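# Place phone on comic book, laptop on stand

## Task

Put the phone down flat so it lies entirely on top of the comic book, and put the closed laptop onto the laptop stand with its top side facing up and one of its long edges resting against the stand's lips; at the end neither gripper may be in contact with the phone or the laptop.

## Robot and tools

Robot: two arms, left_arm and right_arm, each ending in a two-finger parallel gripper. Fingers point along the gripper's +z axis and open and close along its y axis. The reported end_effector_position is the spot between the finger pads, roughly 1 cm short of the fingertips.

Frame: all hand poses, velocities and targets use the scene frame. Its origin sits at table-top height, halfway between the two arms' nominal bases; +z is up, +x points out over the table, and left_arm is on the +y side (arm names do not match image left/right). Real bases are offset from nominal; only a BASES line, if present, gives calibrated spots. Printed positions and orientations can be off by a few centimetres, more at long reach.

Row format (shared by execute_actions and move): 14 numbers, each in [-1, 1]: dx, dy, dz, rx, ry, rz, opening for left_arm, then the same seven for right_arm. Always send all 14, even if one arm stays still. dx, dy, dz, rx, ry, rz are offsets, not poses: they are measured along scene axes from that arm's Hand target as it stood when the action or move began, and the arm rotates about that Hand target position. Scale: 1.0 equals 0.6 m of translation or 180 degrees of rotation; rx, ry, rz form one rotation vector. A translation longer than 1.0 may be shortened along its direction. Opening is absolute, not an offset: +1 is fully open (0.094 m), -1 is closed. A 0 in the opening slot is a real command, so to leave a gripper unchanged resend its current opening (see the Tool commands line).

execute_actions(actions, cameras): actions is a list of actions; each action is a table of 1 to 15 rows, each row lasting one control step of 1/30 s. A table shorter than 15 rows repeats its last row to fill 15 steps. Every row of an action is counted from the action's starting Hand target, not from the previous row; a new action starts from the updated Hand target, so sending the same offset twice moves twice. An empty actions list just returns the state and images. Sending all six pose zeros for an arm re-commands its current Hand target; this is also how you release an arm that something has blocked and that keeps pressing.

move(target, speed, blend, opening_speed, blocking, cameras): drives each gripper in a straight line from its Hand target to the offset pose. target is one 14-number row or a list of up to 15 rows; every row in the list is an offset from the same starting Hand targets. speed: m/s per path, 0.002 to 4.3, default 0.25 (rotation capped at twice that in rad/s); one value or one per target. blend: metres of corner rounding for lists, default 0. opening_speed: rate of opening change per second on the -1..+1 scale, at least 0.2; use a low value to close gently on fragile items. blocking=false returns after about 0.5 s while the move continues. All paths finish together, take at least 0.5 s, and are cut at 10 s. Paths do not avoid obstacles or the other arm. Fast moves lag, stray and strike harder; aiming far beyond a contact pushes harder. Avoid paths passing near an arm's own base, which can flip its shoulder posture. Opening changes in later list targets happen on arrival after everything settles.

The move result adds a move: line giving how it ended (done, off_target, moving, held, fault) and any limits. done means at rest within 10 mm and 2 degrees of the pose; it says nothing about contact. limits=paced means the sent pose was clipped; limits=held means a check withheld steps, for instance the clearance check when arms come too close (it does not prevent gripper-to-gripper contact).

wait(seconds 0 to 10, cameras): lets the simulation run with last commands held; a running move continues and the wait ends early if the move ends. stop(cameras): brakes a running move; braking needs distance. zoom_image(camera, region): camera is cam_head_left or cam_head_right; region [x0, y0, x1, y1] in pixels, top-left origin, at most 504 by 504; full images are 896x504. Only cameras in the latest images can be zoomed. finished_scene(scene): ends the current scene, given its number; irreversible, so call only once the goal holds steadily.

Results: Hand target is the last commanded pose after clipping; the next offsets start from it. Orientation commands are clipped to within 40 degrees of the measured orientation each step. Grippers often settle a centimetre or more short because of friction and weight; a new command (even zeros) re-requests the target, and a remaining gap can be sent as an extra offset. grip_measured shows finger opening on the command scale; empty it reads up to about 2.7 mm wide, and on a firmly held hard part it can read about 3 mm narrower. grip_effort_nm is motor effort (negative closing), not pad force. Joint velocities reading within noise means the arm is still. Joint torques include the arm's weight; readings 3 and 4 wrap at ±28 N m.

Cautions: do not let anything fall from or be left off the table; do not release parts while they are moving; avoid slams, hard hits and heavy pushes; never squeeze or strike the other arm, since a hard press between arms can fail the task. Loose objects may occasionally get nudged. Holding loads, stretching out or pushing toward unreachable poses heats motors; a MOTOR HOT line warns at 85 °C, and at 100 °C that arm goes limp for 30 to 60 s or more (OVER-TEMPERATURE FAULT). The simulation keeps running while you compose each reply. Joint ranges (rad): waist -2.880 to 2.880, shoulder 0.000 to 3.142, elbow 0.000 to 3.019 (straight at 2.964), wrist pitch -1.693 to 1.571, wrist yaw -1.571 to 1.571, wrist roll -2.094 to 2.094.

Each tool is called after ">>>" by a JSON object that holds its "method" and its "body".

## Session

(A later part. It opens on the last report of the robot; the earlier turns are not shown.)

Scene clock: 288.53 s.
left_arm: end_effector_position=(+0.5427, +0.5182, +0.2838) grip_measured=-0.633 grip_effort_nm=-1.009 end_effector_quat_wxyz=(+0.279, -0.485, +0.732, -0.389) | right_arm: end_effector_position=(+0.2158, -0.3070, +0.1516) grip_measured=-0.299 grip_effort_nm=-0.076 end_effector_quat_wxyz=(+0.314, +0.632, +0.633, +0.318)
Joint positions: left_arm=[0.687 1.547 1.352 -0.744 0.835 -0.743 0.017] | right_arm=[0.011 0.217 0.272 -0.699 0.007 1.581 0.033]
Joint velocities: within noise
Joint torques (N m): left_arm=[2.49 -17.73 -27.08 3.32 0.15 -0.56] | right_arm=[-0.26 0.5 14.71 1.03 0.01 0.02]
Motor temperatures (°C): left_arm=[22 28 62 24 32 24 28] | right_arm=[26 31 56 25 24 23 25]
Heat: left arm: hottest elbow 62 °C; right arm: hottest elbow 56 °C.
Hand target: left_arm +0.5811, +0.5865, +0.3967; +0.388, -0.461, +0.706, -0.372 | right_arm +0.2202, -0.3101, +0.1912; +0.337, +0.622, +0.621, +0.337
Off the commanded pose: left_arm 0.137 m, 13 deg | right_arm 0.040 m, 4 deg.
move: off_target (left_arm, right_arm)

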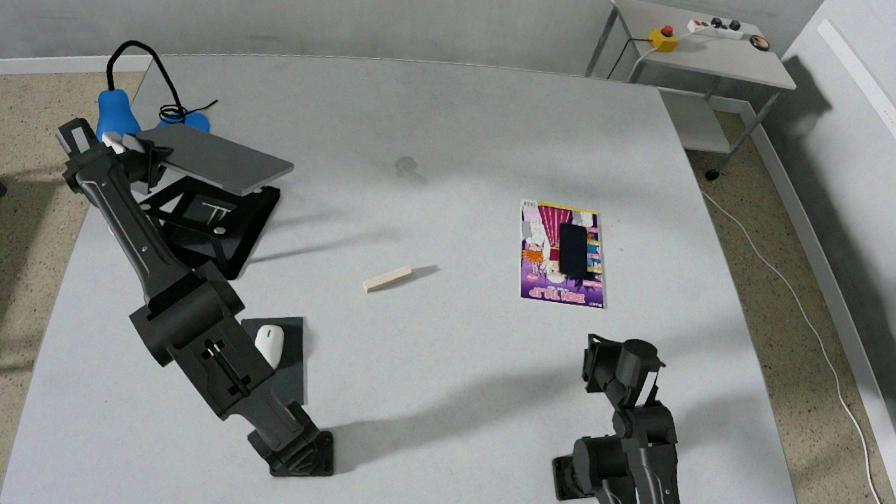

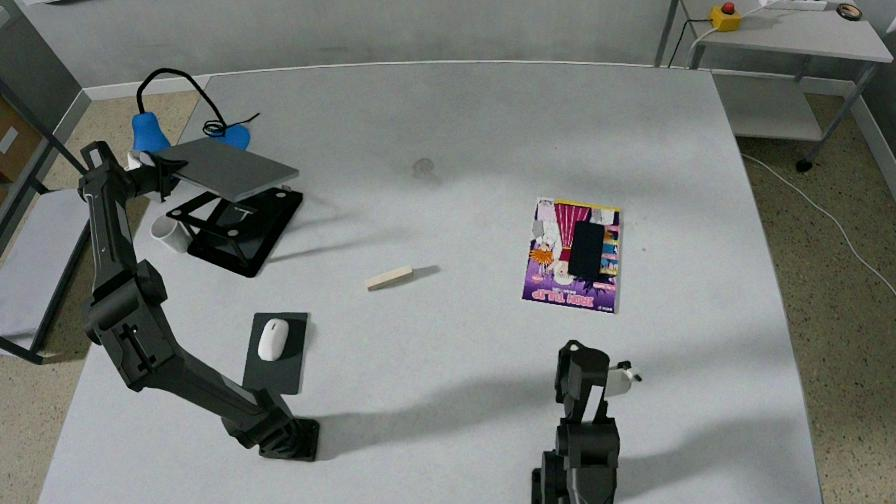

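>>> {"method": "move", "body": {"target": [[0.02,0.09,-0.16,-0.01,0.01,0.02,-0.95,0,0,0,0,0,0.0,-0.3]], "speed": [0.15]}}

>>> {"method": "zoom_image", "body": {"camera": "cam_head_right", "region": [120, 130, 340, 310]}}

>>> {"method": "zoom_image", "body": {"camera": "cam_head_left", "region": [100, 120, 320, 300]}}

Scene clock: 294.97 s.
left_arm: end_effector_position=(+0.5652, +0.5253, +0.2627) grip_measured=-0.628 grip_effort_nm=-1.009 end_effector_quat_wxyz=(+0.315, -0.418, +0.758, -0.389) | right_arm: end_effector_position=(+0.2158, -0.3070, +0.1516) grip_measured=-0.299 grip_effort_nm=-0.081 end_effector_quat_wxyz=(+0.314, +0.632, +0.633, +0.318)
Joint positions: left_arm=[0.679 1.615 1.352 -0.634 0.88 -0.625 0.017] | right_arm=[0.011 0.217 0.272 -0.699 0.007 1.581 0.033]
Joint velocities: within noise
Joint torques (N m): left_arm=[6.83 -11.75 24.2 4.97 -1.41 -1.68] | right_arm=[-0.38 0.38 14.69 1.03 0 0.03]
Motor temperatures (°C): left_arm=[22 28 67 24 31 24 28] | right_arm=[26 31 57 25 24 23 25]
Heat: left arm: hottest elbow 67 °C; right arm: hottest elbow 57 °C.
Hand target: left_arm +0.5931, +0.6404, +0.3009; +0.381, -0.495, +0.691, -0.364 | right_arm +0.2202, -0.3101, +0.1912; +0.337, +0.622, +0.621, +0.337
Off the commanded pose: left_arm 0.124 m, 14 deg | right_arm 0.040 m, 4 deg.
move: off_target (left_arm, right_arm)

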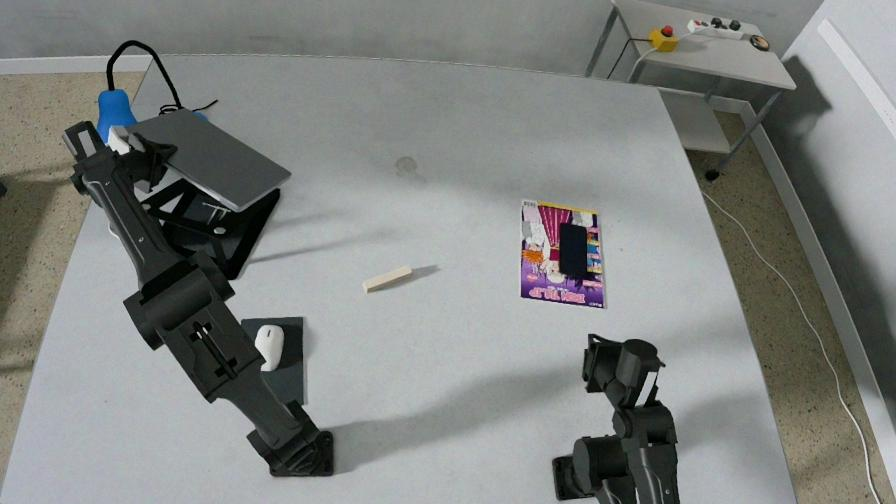

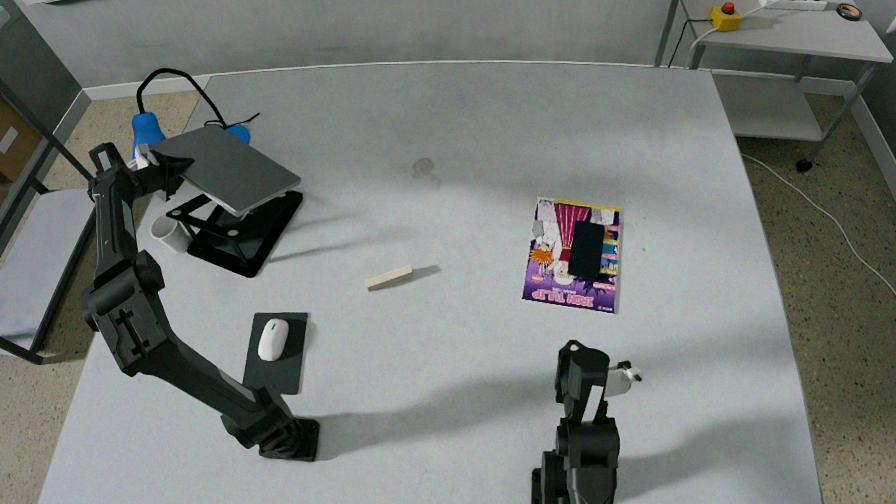

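Scaled by 2.291.

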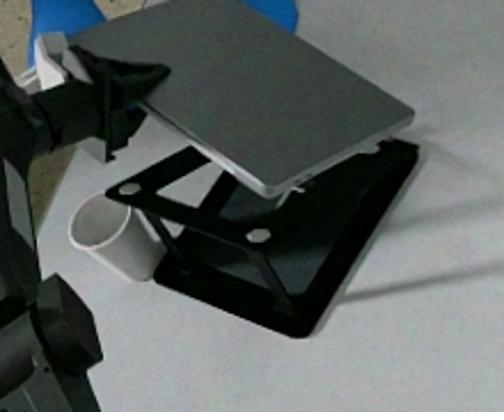

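Scaled by 2.291.

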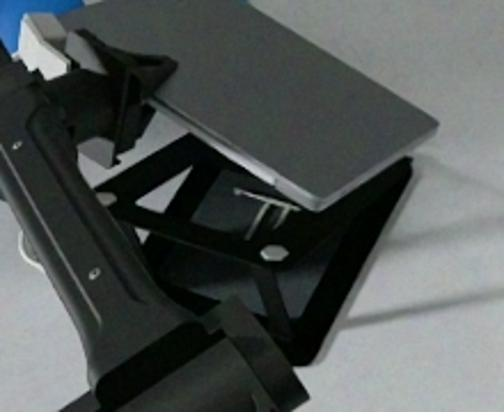

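>>> {"method": "move", "body": {"target": [[-0.08,-0.2,0.17,-0.03,0,0.04,-0.95,0,0,0,0,0,0.0,-0.3],[-0.222,-0.7,0.12,-0.06,-0.08,0.12,-0.95,0,0,0,0,0,0.0,-0.3]], "speed": [0.2,0.25]}}

>>> {"method": "zoom_image", "body": {"camera": "cam_head_left", "region": [200, 150, 470, 370]}}

Scene clock: 315.20 s.
left_arm: end_effector_position=(+0.4420, +0.2277, +0.2582) grip_measured=-0.631 grip_effort_nm=-1.009 end_effector_quat_wxyz=(-0.416, +0.631, -0.587, +0.292) | right_arm: end_effector_position=(+0.2158, -0.3070, +0.1516) grip_measured=-0.299 grip_effort_nm=-0.085 end_effector_quat_wxyz=(+0.314, +0.632, +0.633, +0.318)
Joint positions: left_arm=[-0.2 0.878 0.651 -0.31 -0.331 -1.625 0.017] | right_arm=[0.011 0.217 0.272 -0.699 0.007 1.581 0.033]
Joint velocities: within noise
Joint torques (N m): left_arm=[-2.32 -13.16 18.58 6.31 -0.5 -0.39] | right_arm=[-0.38 0.38 14.69 1.01 0 0.02]
Motor temperatures (°C): left_arm=[23 28 71 25 31 26 29] | right_arm=[26 31 59 25 24 23 25]
Heat: left arm: hottest elbow 71 °C; right arm: hottest elbow 59 °C.
Hand target: left_arm +0.4599, +0.2205, +0.3730; -0.478, +0.599, -0.497, +0.408 | right_arm +0.2202, -0.3101, +0.1912; +0.337, +0.622, +0.621, +0.337
Off the commanded pose: left_arm 0.116 m, 19 deg | right_arm 0.040 m, 4 deg.
move: off_target (left_arm, right_arm)

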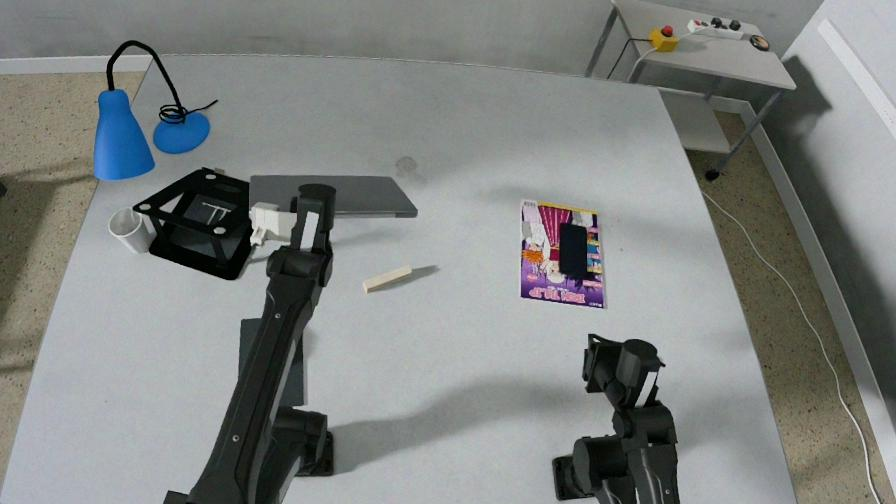

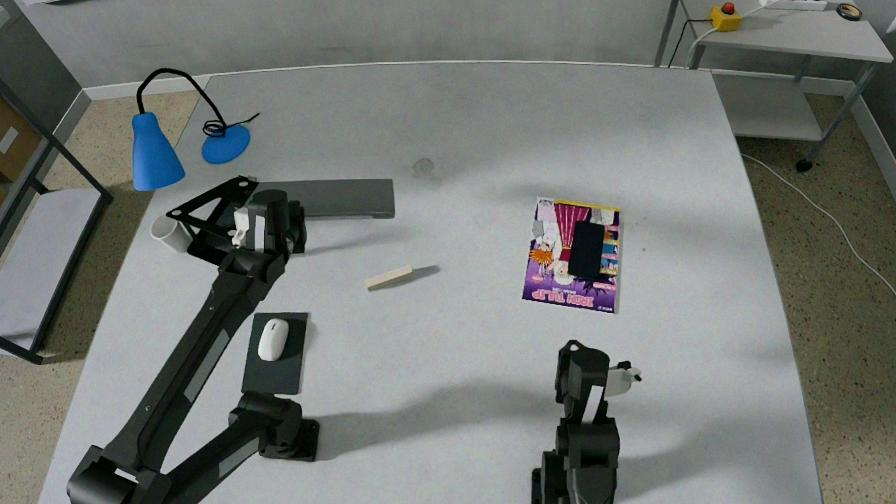

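Scaled by 1.867.

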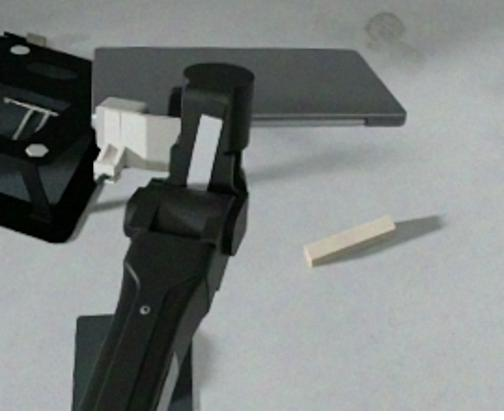

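>>> {"method": "move", "body": {"target": [[-0.0,-0.06,-0.22,-0.05,-0.14,-0.045,-0.95,0,0,0,0,0,0.0,-0.3]], "speed": [0.2]}}

>>> {"method": "zoom_image", "body": {"camera": "cam_head_left", "region": [200, 150, 470, 370]}}

>>> {"method": "zoom_image", "body": {"camera": "cam_head_right", "region": [200, 150, 470, 370]}}

Scene clock: 321.83 s.
left_arm: end_effector_position=(+0.4390, +0.1961, +0.1456) grip_measured=-0.632 grip_effort_nm=-1.009 end_effector_quat_wxyz=(-0.464, +0.550, -0.485, +0.497) | right_arm: end_effector_position=(+0.2158, -0.3070, +0.1516) grip_measured=-0.299 grip_effort_nm=-0.081 end_effector_quat_wxyz=(+0.314, +0.632, +0.633, +0.318)
Joint positions: left_arm=[-0.241 1.38 0.218 1.082 -0.239 -1.687 0.017] | right_arm=[0.011 0.217 0.272 -0.699 0.007 1.581 0.033]
Joint velocities: within noise
Joint torques (N m): left_arm=[-2.26 -12.69 11.78 7.45 -0.22 -0.38] | right_arm=[-0.26 0.44 14.72 1.05 0 0.03]
Motor temperatures (°C): left_arm=[23 28 69 25 30 25 29] | right_arm=[26 31 59 25 24 23 25]
Heat: left arm: hottest elbow 69 °C; right arm: hottest elbow 59 °C.
Hand target: left_arm +0.4599, +0.1845, +0.2410; -0.497, +0.495, -0.388, +0.598 | right_arm +0.2202, -0.3101, +0.1912; +0.337, +0.622, +0.621, +0.337
Off the commanded pose: left_arm 0.098 m, 18 deg | right_arm 0.040 m, 4 deg.
move: off_target (left_arm, right_arm)

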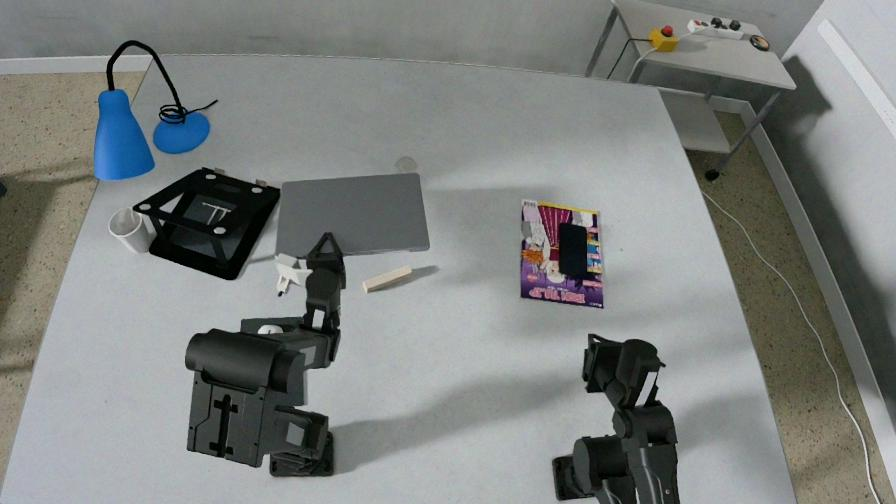

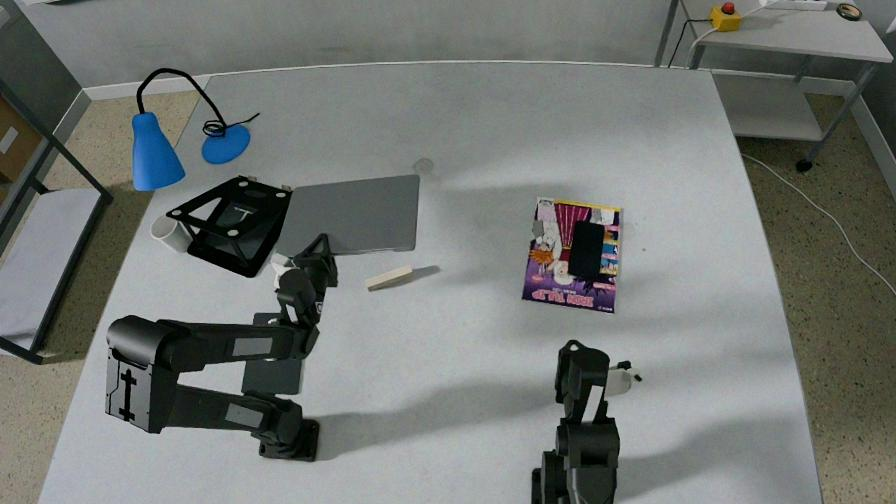

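Scaled by 1.867.

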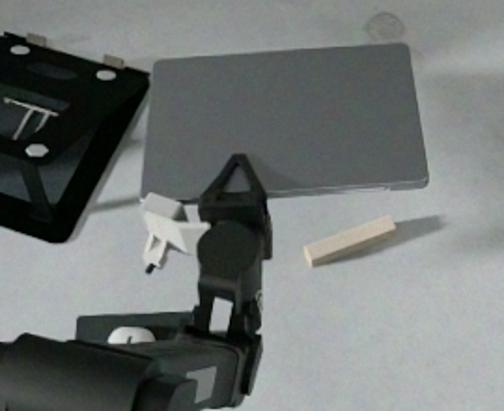

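Scaled by 1.867.

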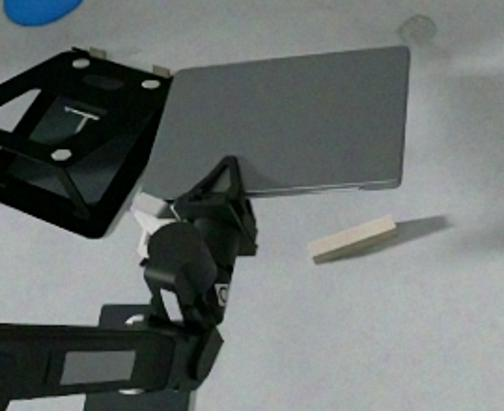

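>>> {"method": "move", "body": {"target": [[-0.0,-0.04,-0.12,0.02,0.02,0,-0.95,0,0,0,0,0,0.0,-0.3],[-0.0,-0.04,-0.25,0.02,0.02,0,-0.95,0,0,0,0,0,0.0,-0.3]], "speed": [0.15,0.08]}}

>>> {"method": "zoom_image", "body": {"camera": "cam_head_left", "region": [200, 150, 470, 370]}}

>>> {"method": "zoom_image", "body": {"camera": "cam_head_right", "region": [200, 150, 470, 370]}}

Scene clock: 328.90 s.
left_arm: end_effector_position=(+0.4327, +0.1733, +0.0470) grip_measured=-0.634 grip_effort_nm=-1.009 end_effector_quat_wxyz=(-0.456, +0.559, -0.517, +0.461) | right_arm: end_effector_position=(+0.2158, -0.3070, +0.1516) grip_measured=-0.299 grip_effort_nm=-0.081 end_effector_quat_wxyz=(+0.314, +0.632, +0.633, +0.318)
Joint positions: left_arm=[-0.338 1.898 0.231 1.499 -0.337 -1.672 0.017] | right_arm=[0.011 0.217 0.272 -0.699 0.007 1.581 0.033]
Joint velocities: within noise
Joint torques (N m): left_arm=[-2.14 -13.22 5.97 4.83 -0.24 -0.35] | right_arm=[-0.38 0.44 14.71 1.01 0 0.03]
Motor temperatures (°C): left_arm=[23 28 64 26 30 25 29] | right_arm=[26 31 60 25 24 23 25]
Heat: left arm: hottest elbow 64 °C; right arm: hottest elbow 60 °C.
Hand target: left_arm +0.4598, +0.1603, +0.0909; -0.499, +0.498, -0.422, +0.570 | right_arm +0.2202, -0.3101, +0.1912; +0.337, +0.622, +0.621, +0.337
Off the commanded pose: left_arm 0.053 m, 19 deg | right_arm 0.040 m, 4 deg.
joint sent to its limit (left arm) — joint 4 (wrist pitch), upper limit. The joint targets are off in position and orientation.
move: off_target (left_arm, right_arm)

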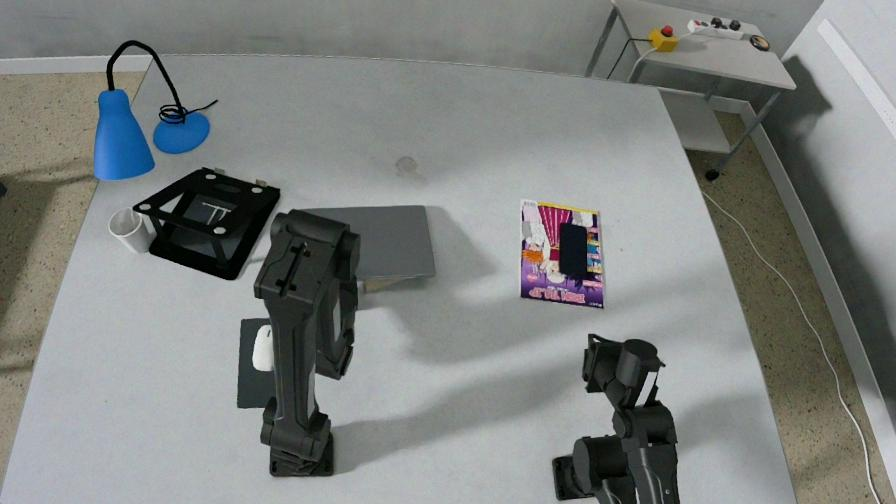

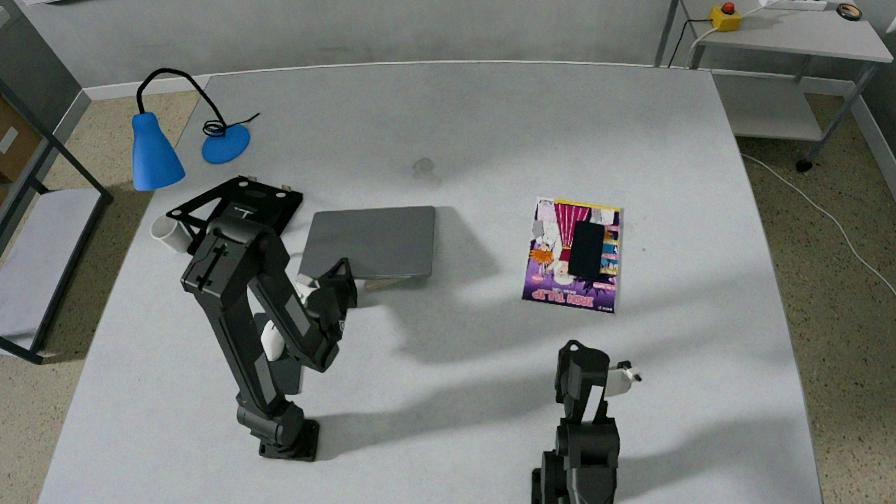

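Scaled by 1.867.

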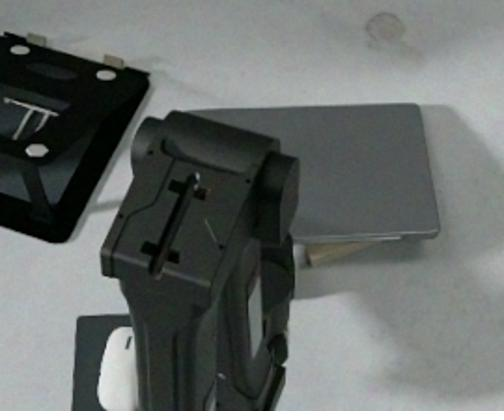

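Scaled by 1.867.

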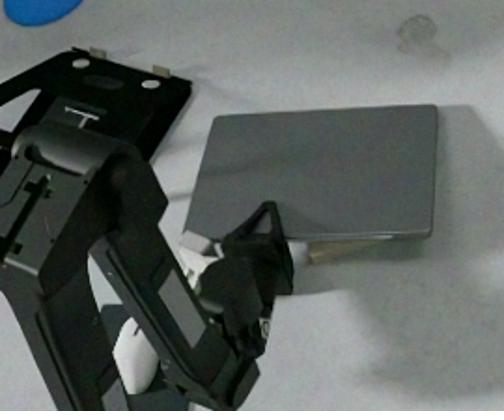

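>>> {"method": "move", "body": {"target": [[-0.0,0,-0.065,0.0,0.06,0,-0.95,0,0,0,0,0,0.0,-0.3]], "speed": [0.06]}}

>>> {"method": "zoom_image", "body": {"camera": "cam_head_right", "region": [200, 150, 470, 370]}}

Scene clock: 332.90 s.
left_arm: end_effector_position=(+0.4356, +0.1724, +0.0438) grip_measured=-0.634 grip_effort_nm=-1.009 end_effector_quat_wxyz=(-0.461, +0.553, -0.514, +0.466) | right_arm: end_effector_position=(+0.2158, -0.3070, +0.1516) grip_measured=-0.299 grip_effort_nm=-0.081 end_effector_quat_wxyz=(+0.314, +0.632, +0.633, +0.318)
Joint positions: left_arm=[-0.338 1.946 0.243 1.553 -0.337 -1.664 0.017] | right_arm=[0.011 0.217 0.272 -0.699 0.007 1.581 0.033]
Joint velocities: within noise
Joint torques (N m): left_arm=[-2.26 -8.53 6.65 3.03 0.07 -0.7] | right_arm=[-0.26 0.44 14.69 1.06 0.01 0.02]
Motor temperatures (°C): left_arm=[23 27 62 25 29 25 29] | right_arm=[26 31 60 25 24 23 25]
Heat: left arm: hottest elbow 62 °C; right arm: hottest elbow 60 °C.
Hand target: left_arm +0.4597, +0.1605, +0.0518; -0.457, +0.549, -0.467, +0.521 | right_arm +0.2202, -0.3101, +0.1912; +0.337, +0.622, +0.621, +0.337
Off the commanded pose: left_arm 0.028 m, 8 deg | right_arm 0.040 m, 4 deg.
joint sent to its limit (left arm) — joint 4 (wrist pitch), upper limit. The joint targets still meet the commanded pose.
move: off_target (left_arm, right_arm)

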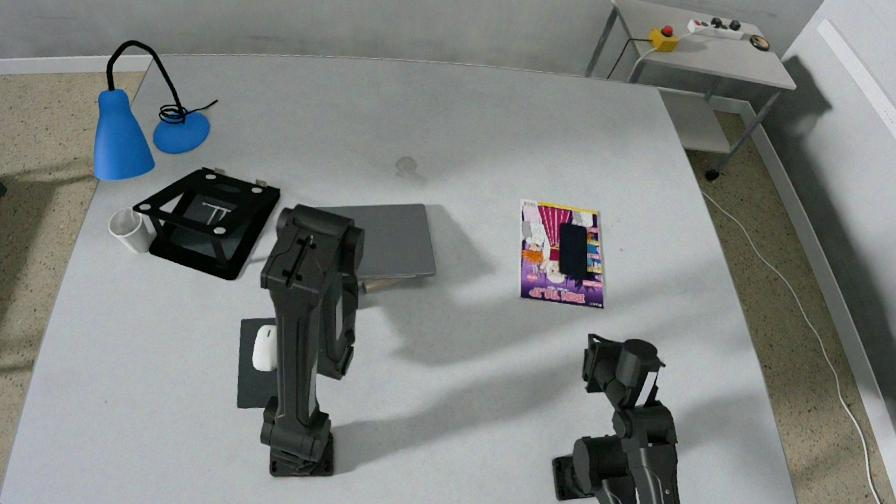

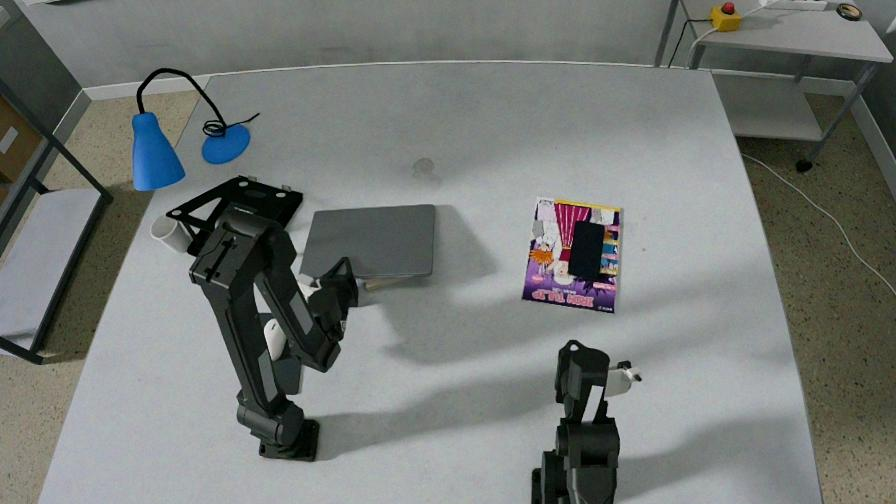

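Scaled by 1.867.

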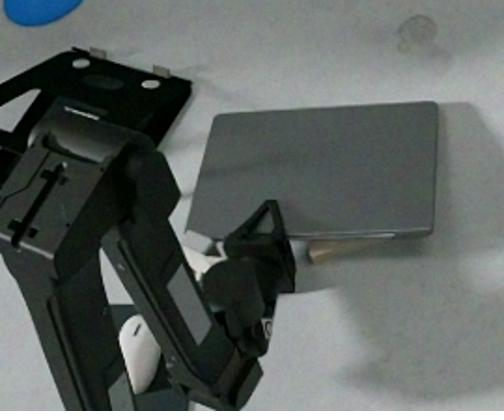

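>>> {"method": "move", "body": {"target": [[0,0,0,0,0,0,-0.3,0,0,0,0,0,0.0,-0.3]], "speed": [0.06], "opening_speed": 0.3}}

>>> {"method": "zoom_image", "body": {"camera": "cam_head_right", "region": [200, 150, 470, 370]}}

Scene clock: 343.37 s.
left_arm: end_effector_position=(+0.4362, +0.1727, +0.0447) grip_measured=-0.302 grip_effort_nm=0.066 end_effector_quat_wxyz=(-0.460, +0.556, -0.508, +0.470) | right_arm: end_effector_position=(+0.2158, -0.3070, +0.1516) grip_measured=-0.299 grip_effort_nm=-0.081 end_effector_quat_wxyz=(+0.314, +0.632, +0.633, +0.318)
Joint positions: left_arm=[-0.338 1.95 0.244 1.562 -0.34 -1.675 0.033] | right_arm=[0.011 0.217 0.272 -0.699 0.007 1.581 0.033]
Joint velocities: within noise
Joint torques (N m): left_arm=[-2.43 -8.59 6.41 2.74 0.22 -0.54] | right_arm=[-0.32 0.38 14.69 1.03 0.01 0.03]
Motor temperatures (°C): left_arm=[23 27 57 25 29 25 29] | right_arm=[26 31 60 25 24 23 25]
Heat: left arm: hottest elbow 57 °C; right arm: hottest elbow 60 °C.
Hand target: left_arm +0.4598, +0.1604, +0.0519; -0.458, +0.549, -0.467, +0.521 | right_arm +0.2202, -0.3101, +0.1912; +0.337, +0.622, +0.621, +0.337
Off the commanded pose: left_arm 0.027 m, 7 deg | right_arm 0.040 m, 4 deg.
joint sent to its limit (left arm) — joint 4 (wrist pitch), upper limit. The joint targets still meet the commanded pose.
move: off_target (left_arm, right_arm)

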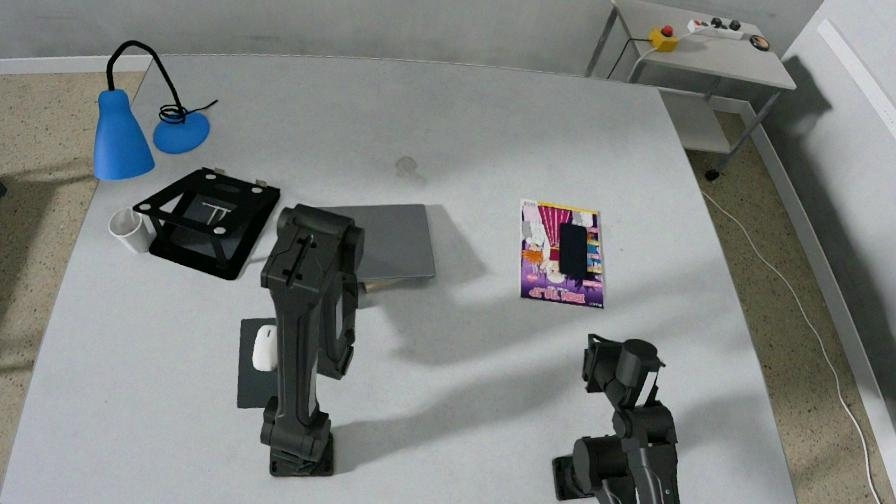

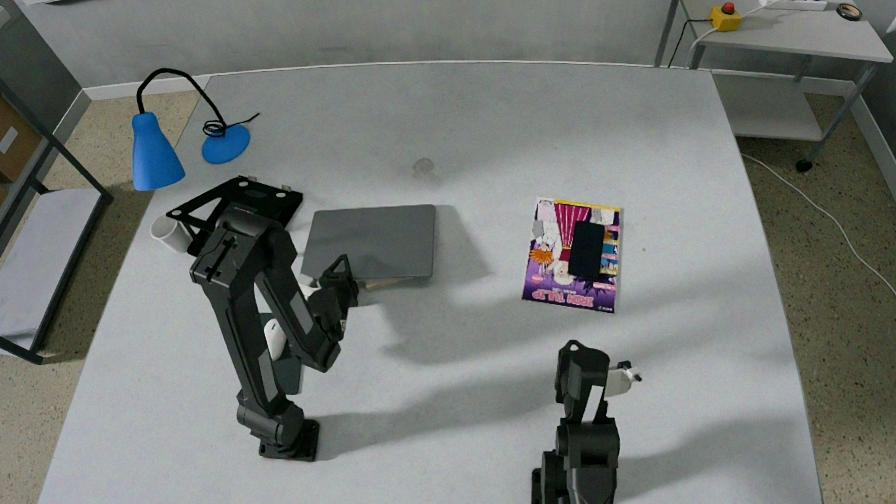

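Scaled by 1.867.

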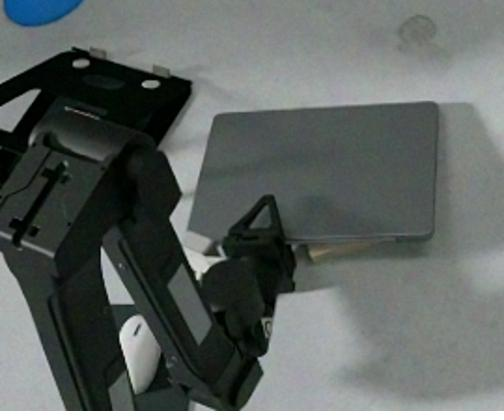

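>>> {"method": "move", "body": {"target": [[-0.1,0.005,-0.012,0,0,0,-0.3,0,0,0,0,0,0.0,-0.3],[-0.2,0.01,-0.0,0,0,0,-0.3,0,0,0,0,0,0.0,-0.3]], "speed": [0.08,0.12]}}

>>> {"method": "zoom_image", "body": {"camera": "cam_head_right", "region": [200, 150, 470, 370]}}

Scene clock: 348.20 s.
left_arm: end_effector_position=(+0.3617, +0.1700, +0.0399) grip_measured=-0.301 grip_effort_nm=0.066 end_effector_quat_wxyz=(-0.428, +0.594, -0.511, +0.451) | right_arm: end_effector_position=(+0.2158, -0.3070, +0.1516) grip_measured=-0.299 grip_effort_nm=-0.085 end_effector_quat_wxyz=(+0.314, +0.632, +0.633, +0.318)
Joint positions: left_arm=[-0.485 1.895 0.071 1.564 -0.491 -1.796 0.033] | right_arm=[0.011 0.217 0.272 -0.699 0.007 1.581 0.033]
Joint velocities: within noise
Joint torques (N m): left_arm=[-0.79 -8.47 0.21 1.54 -0.03 0.17] | right_arm=[-0.38 0.32 14.72 1.07 0 0.03]
Motor temperatures (°C): left_arm=[23 27 55 25 29 25 28] | right_arm=[26 31 61 25 24 23 25]
Heat: left arm: hottest elbow 55 °C; right arm: hottest elbow 61 °C.
Hand target: left_arm +0.3652, +0.1725, +0.0384; -0.432, +0.595, -0.510, +0.448 (not the last commanded pose) | right_arm +0.2202, -0.3101, +0.1912; +0.337, +0.622, +0.621, +0.337
Off the commanded pose: left_arm 0.025 m, 11 deg | right_arm 0.040 m, 4 deg.
move: held (left_arm; a check stopped the path), off_target (right_arm); limits=held
pose unreachable (left arm): on one or more control steps of this call, first in action 0 (counted from 0), this arm could not follow its commanded pose, so it was not sent that pose on those steps. It may still have moved: this result reports where it is.
cause: moving toward the commanded pose would bring two parts of the arm too close to each other (its shoulder (the part past joint 1) and its forearm (the part past joint 3), with joints 2 (shoulder) and 3 (elbow) between them).

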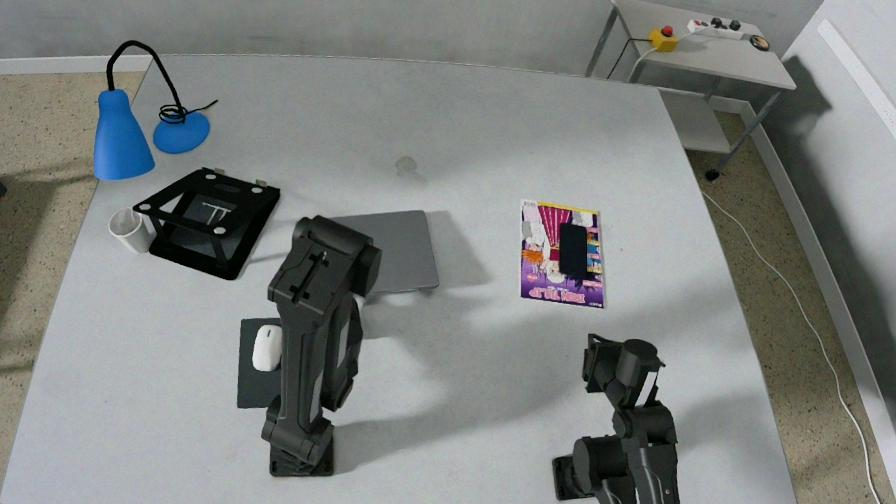

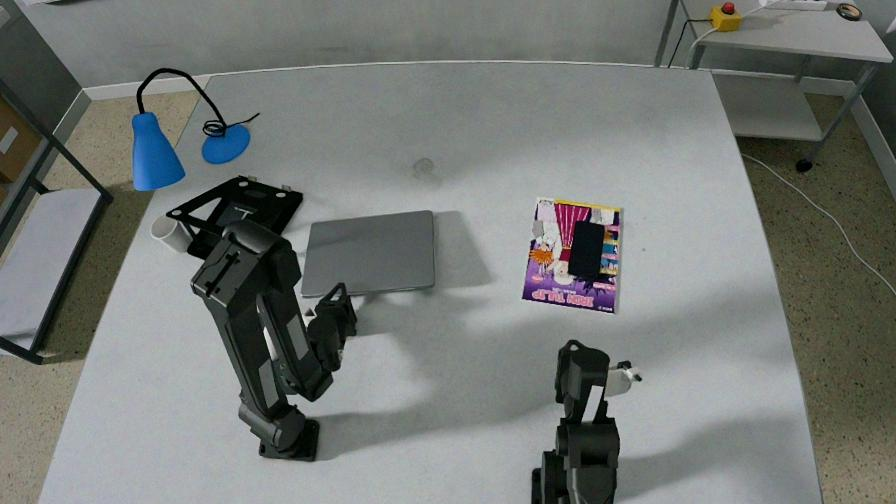

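Scaled by 1.867.

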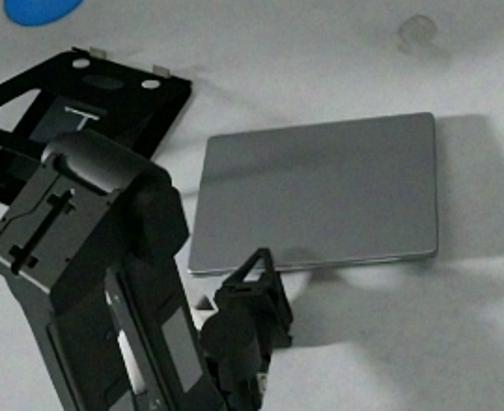

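>>> {"method": "move", "body": {"target": [[0,0,0,0,0,0,0,0,0,0,0,0,0.0,-0.3],[-0.08,-0.16,0.0,0,0,0,0,0,0,0,0,0,0.0,-0.3],[-0.1,-0.1,0.2,0,0.05,0,0,0,0,0,0,0,0.0,-0.3]], "speed": [0.08,0.12,0.2]}}

>>> {"method": "zoom_image", "body": {"camera": "cam_head_right", "region": [200, 150, 470, 370]}}

Scene clock: 355.33 s.
left_arm: end_effector_position=(+0.2895, +0.1250, +0.1259) grip_measured=-0.002 grip_effort_nm=0.129 end_effector_quat_wxyz=(-0.395, +0.613, -0.569, +0.379) | right_arm: end_effector_position=(+0.2158, -0.3070, +0.1516) grip_measured=-0.299 grip_effort_nm=-0.085 end_effector_quat_wxyz=(+0.314, +0.632, +0.633, +0.318)
Joint positions: left_arm=[-0.921 0.664 0.178 -0.159 -0.841 -2.097 0.047] | right_arm=[0.011 0.217 0.272 -0.699 0.007 1.581 0.033]
Joint velocities: within noise
Joint torques (N m): left_arm=[0.03 -0.5 16.8 1.26 -0.25 -0.01] | right_arm=[-0.38 0.38 14.72 1.02 0.01 0.03]
Motor temperatures (°C): left_arm=[23 27 52 25 29 25 28] | right_arm=[26 31 61 25 24 23 25]
Heat: left arm: hottest elbow 52 °C; right arm: hottest elbow 61 °C.
Hand target: left_arm +0.3052, +0.1124, +0.1584; -0.390, +0.628, -0.542, +0.400 | right_arm +0.2202, -0.3101, +0.1912; +0.337, +0.622, +0.621, +0.337
Off the commanded pose: left_arm 0.038 m, 4 deg | right_arm 0.040 m, 4 deg.
joint sent to its limit (left arm) — joint 6 (wrist roll), lower limit. The joint targets still meet the commanded pose.
move: off_target (left_arm, right_arm)

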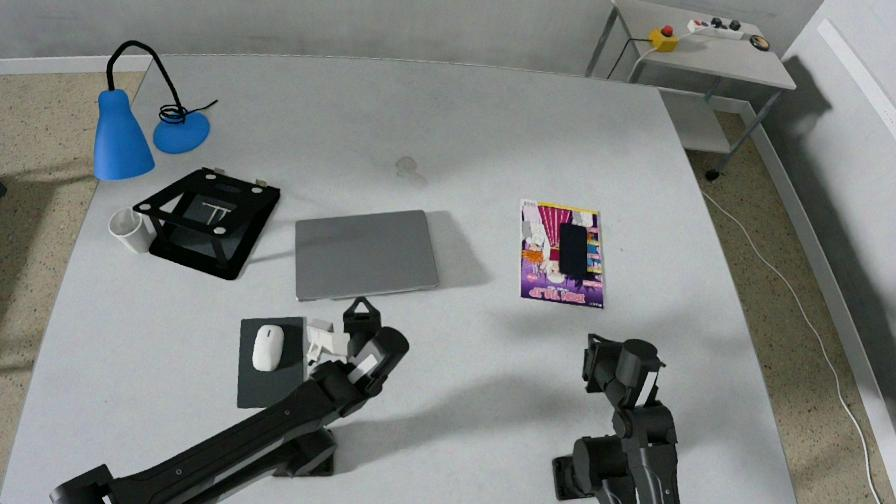

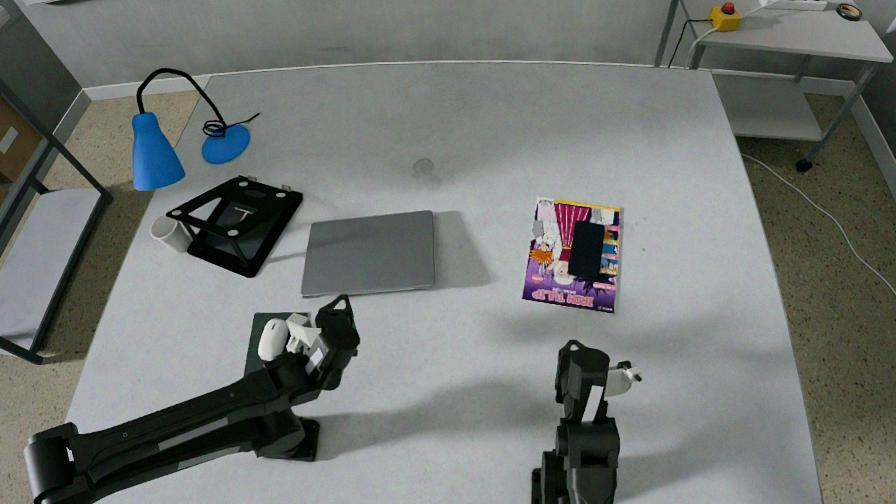

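Scaled by 1.867.

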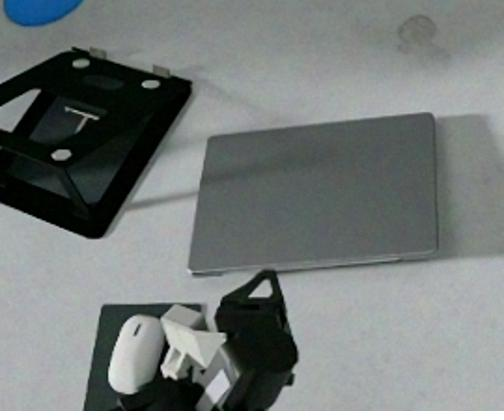

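>>> {"method": "move", "body": {"target": [[0.0,0.2,0.14,0,0,0,0.5,0,0,0,0,0,0.0,-0.3],[0.228,0.668,0.05,0.028,0.013,-0.139,0.5,0,0,0,0,0,0.0,-0.3]], "speed": [0.35,0.35]}}

>>> {"method": "zoom_image", "body": {"camera": "cam_head_left", "region": [90, 120, 310, 300]}}

>>> {"method": "zoom_image", "body": {"camera": "cam_head_right", "region": [110, 130, 330, 310]}}

Scene clock: 374.43 s.
left_arm: end_effector_position=(+0.4232, +0.5014, +0.1659) grip_measured=+0.498 grip_effort_nm=0.129 end_effector_quat_wxyz=(+0.292, -0.508, +0.680, -0.441) | right_arm: end_effector_position=(+0.2158, -0.3070, +0.1516) grip_measured=-0.299 grip_effort_nm=-0.081 end_effector_quat_wxyz=(+0.314, +0.632, +0.633, +0.318)
Joint positions: left_arm=[0.871 1.437 0.85 -0.405 1.017 -0.713 0.07] | right_arm=[0.011 0.217 0.272 -0.699 0.007 1.581 0.033]
Joint velocities: within noise
Joint torques (N m): left_arm=[-2.2 -11.99 15.49 0.87 0.49 0.18] | right_arm=[-0.38 0.38 14.71 1.03 0.01 0.02]
Motor temperatures (°C): left_arm=[22 27 52 24 28 24 28] | right_arm=[26 31 62 25 24 23 25]
Heat: left arm: hottest elbow 52 °C; right arm: hottest elbow 62 °C.
Hand target: left_arm +0.4419, +0.5133, +0.1884; +0.310, -0.486, +0.690, -0.438 | right_arm +0.2202, -0.3101, +0.1912; +0.337, +0.622, +0.621, +0.337
Off the commanded pose: left_arm 0.032 m, 3 deg | right_arm 0.040 m, 4 deg.
move: off_target (left_arm, right_arm)

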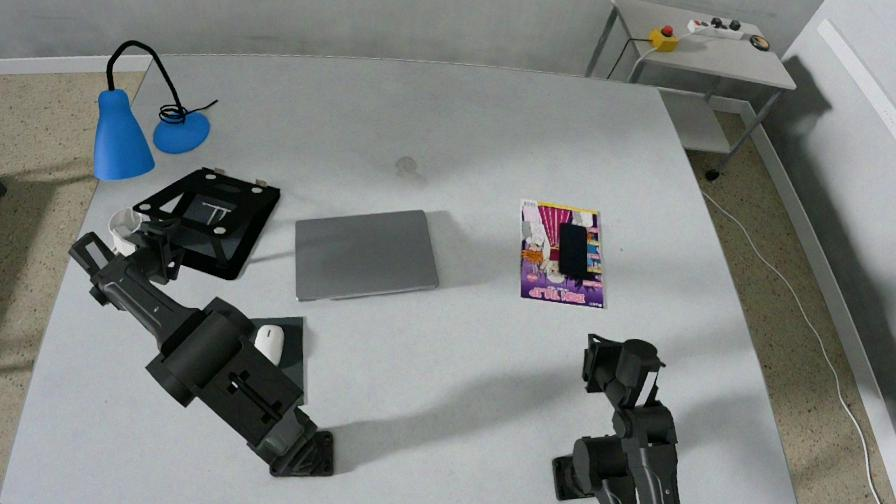

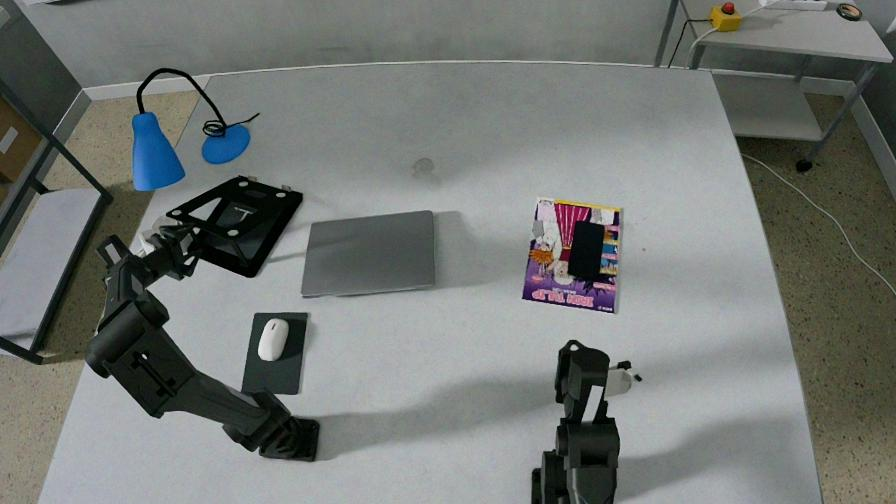

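Scaled by 2.291.

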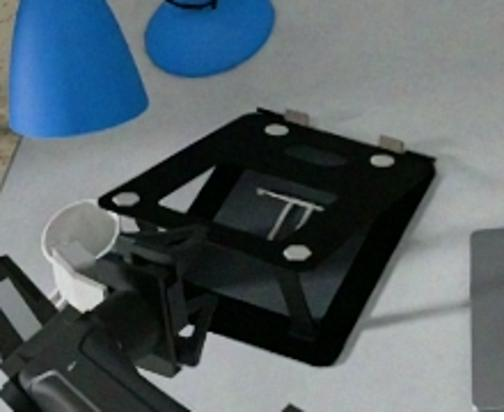

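Scaled by 2.291.

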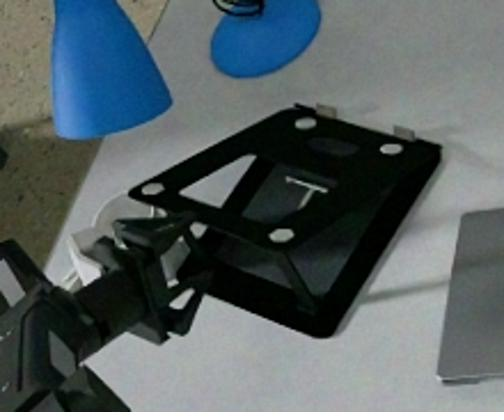

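>>> {"method": "move", "body": {"target": [[-0.03,-0.09,-0.02,0,0,0,0.5,0,0,0,0,0,0.0,-0.3]], "speed": [0.15]}}

>>> {"method": "zoom_image", "body": {"camera": "cam_head_left", "region": [90, 120, 310, 300]}}

>>> {"method": "zoom_image", "body": {"camera": "cam_head_right", "region": [110, 130, 330, 310]}}

Scene clock: 380.30 s.
left_arm: end_effector_position=(+0.4221, +0.4653, +0.1704) grip_measured=+0.498 grip_effort_nm=0.125 end_effector_quat_wxyz=(+0.303, -0.494, +0.687, -0.438) | right_arm: end_effector_position=(+0.2158, -0.3070, +0.1516) grip_measured=-0.299 grip_effort_nm=-0.085 end_effector_quat_wxyz=(+0.314, +0.632, +0.633, +0.318)
Joint positions: left_arm=[0.814 1.349 0.761 -0.318 0.989 -0.772 0.07] | right_arm=[0.011 0.217 0.272 -0.699 0.007 1.581 0.033]
Joint velocities: within noise
Joint torques (N m): left_arm=[-2.26 -12.57 8.68 2.02 0.26 -0.06] | right_arm=[-0.32 0.32 14.71 1.03 0 0.02]
Motor temperatures (°C): left_arm=[22 27 51 24 28 24 28] | right_arm=[26 31 62 25 24 23 25]
Heat: left arm: hottest elbow 51 °C; right arm: hottest elbow 62 °C.
Hand target: left_arm +0.4239, +0.4594, +0.1765; +0.310, -0.486, +0.690, -0.438 | right_arm +0.2202, -0.3101, +0.1912; +0.337, +0.622, +0.621, +0.337
Off the commanded pose: left_arm 0.009 m, 1 deg | right_arm 0.040 m, 4 deg.
move: off_target (right_arm)

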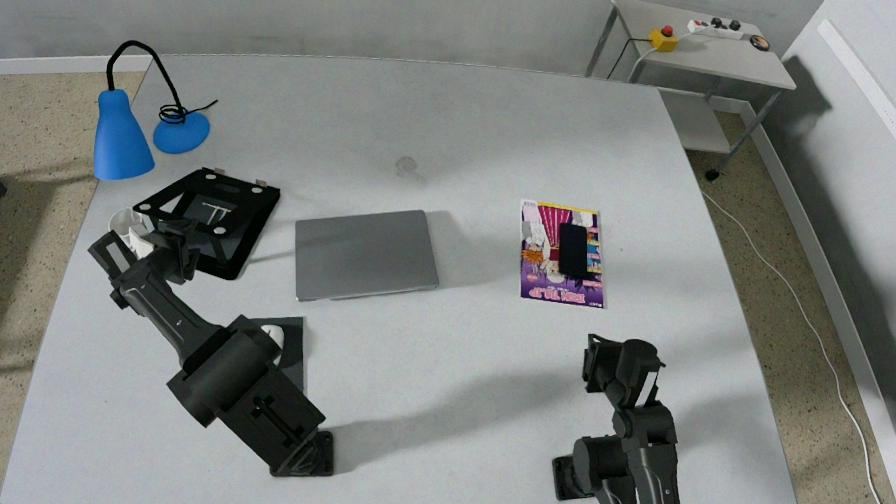

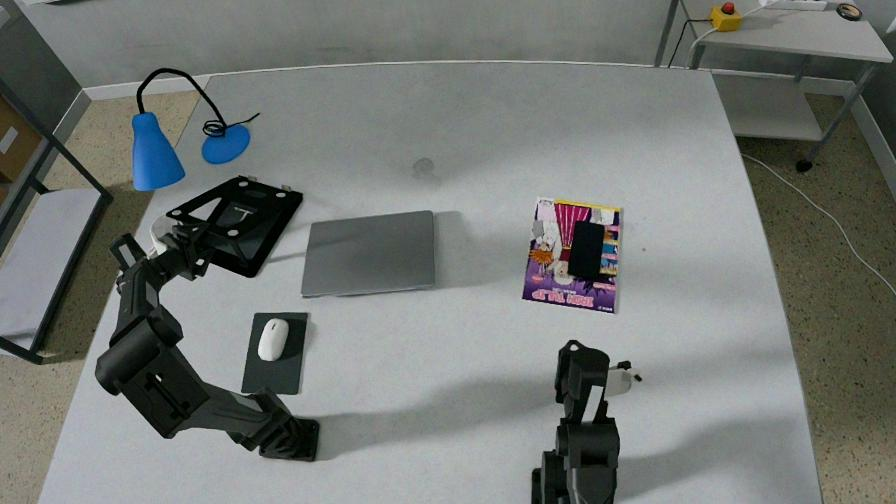

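Scaled by 2.291.

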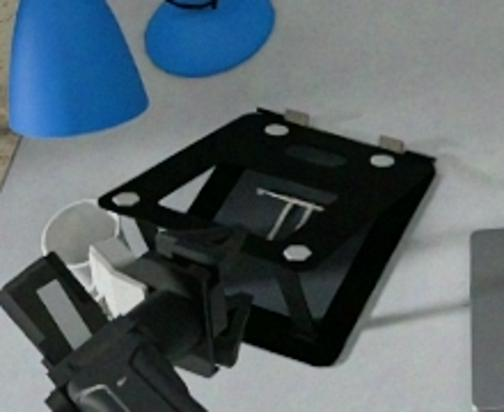

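Scaled by 2.291.

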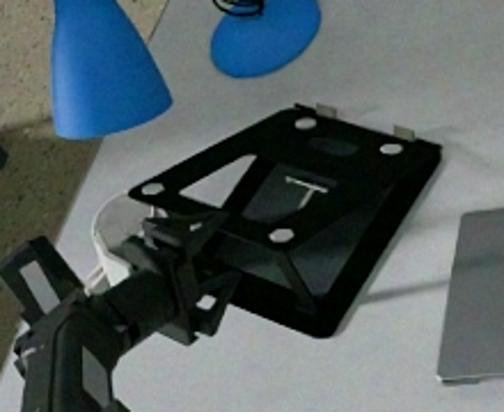

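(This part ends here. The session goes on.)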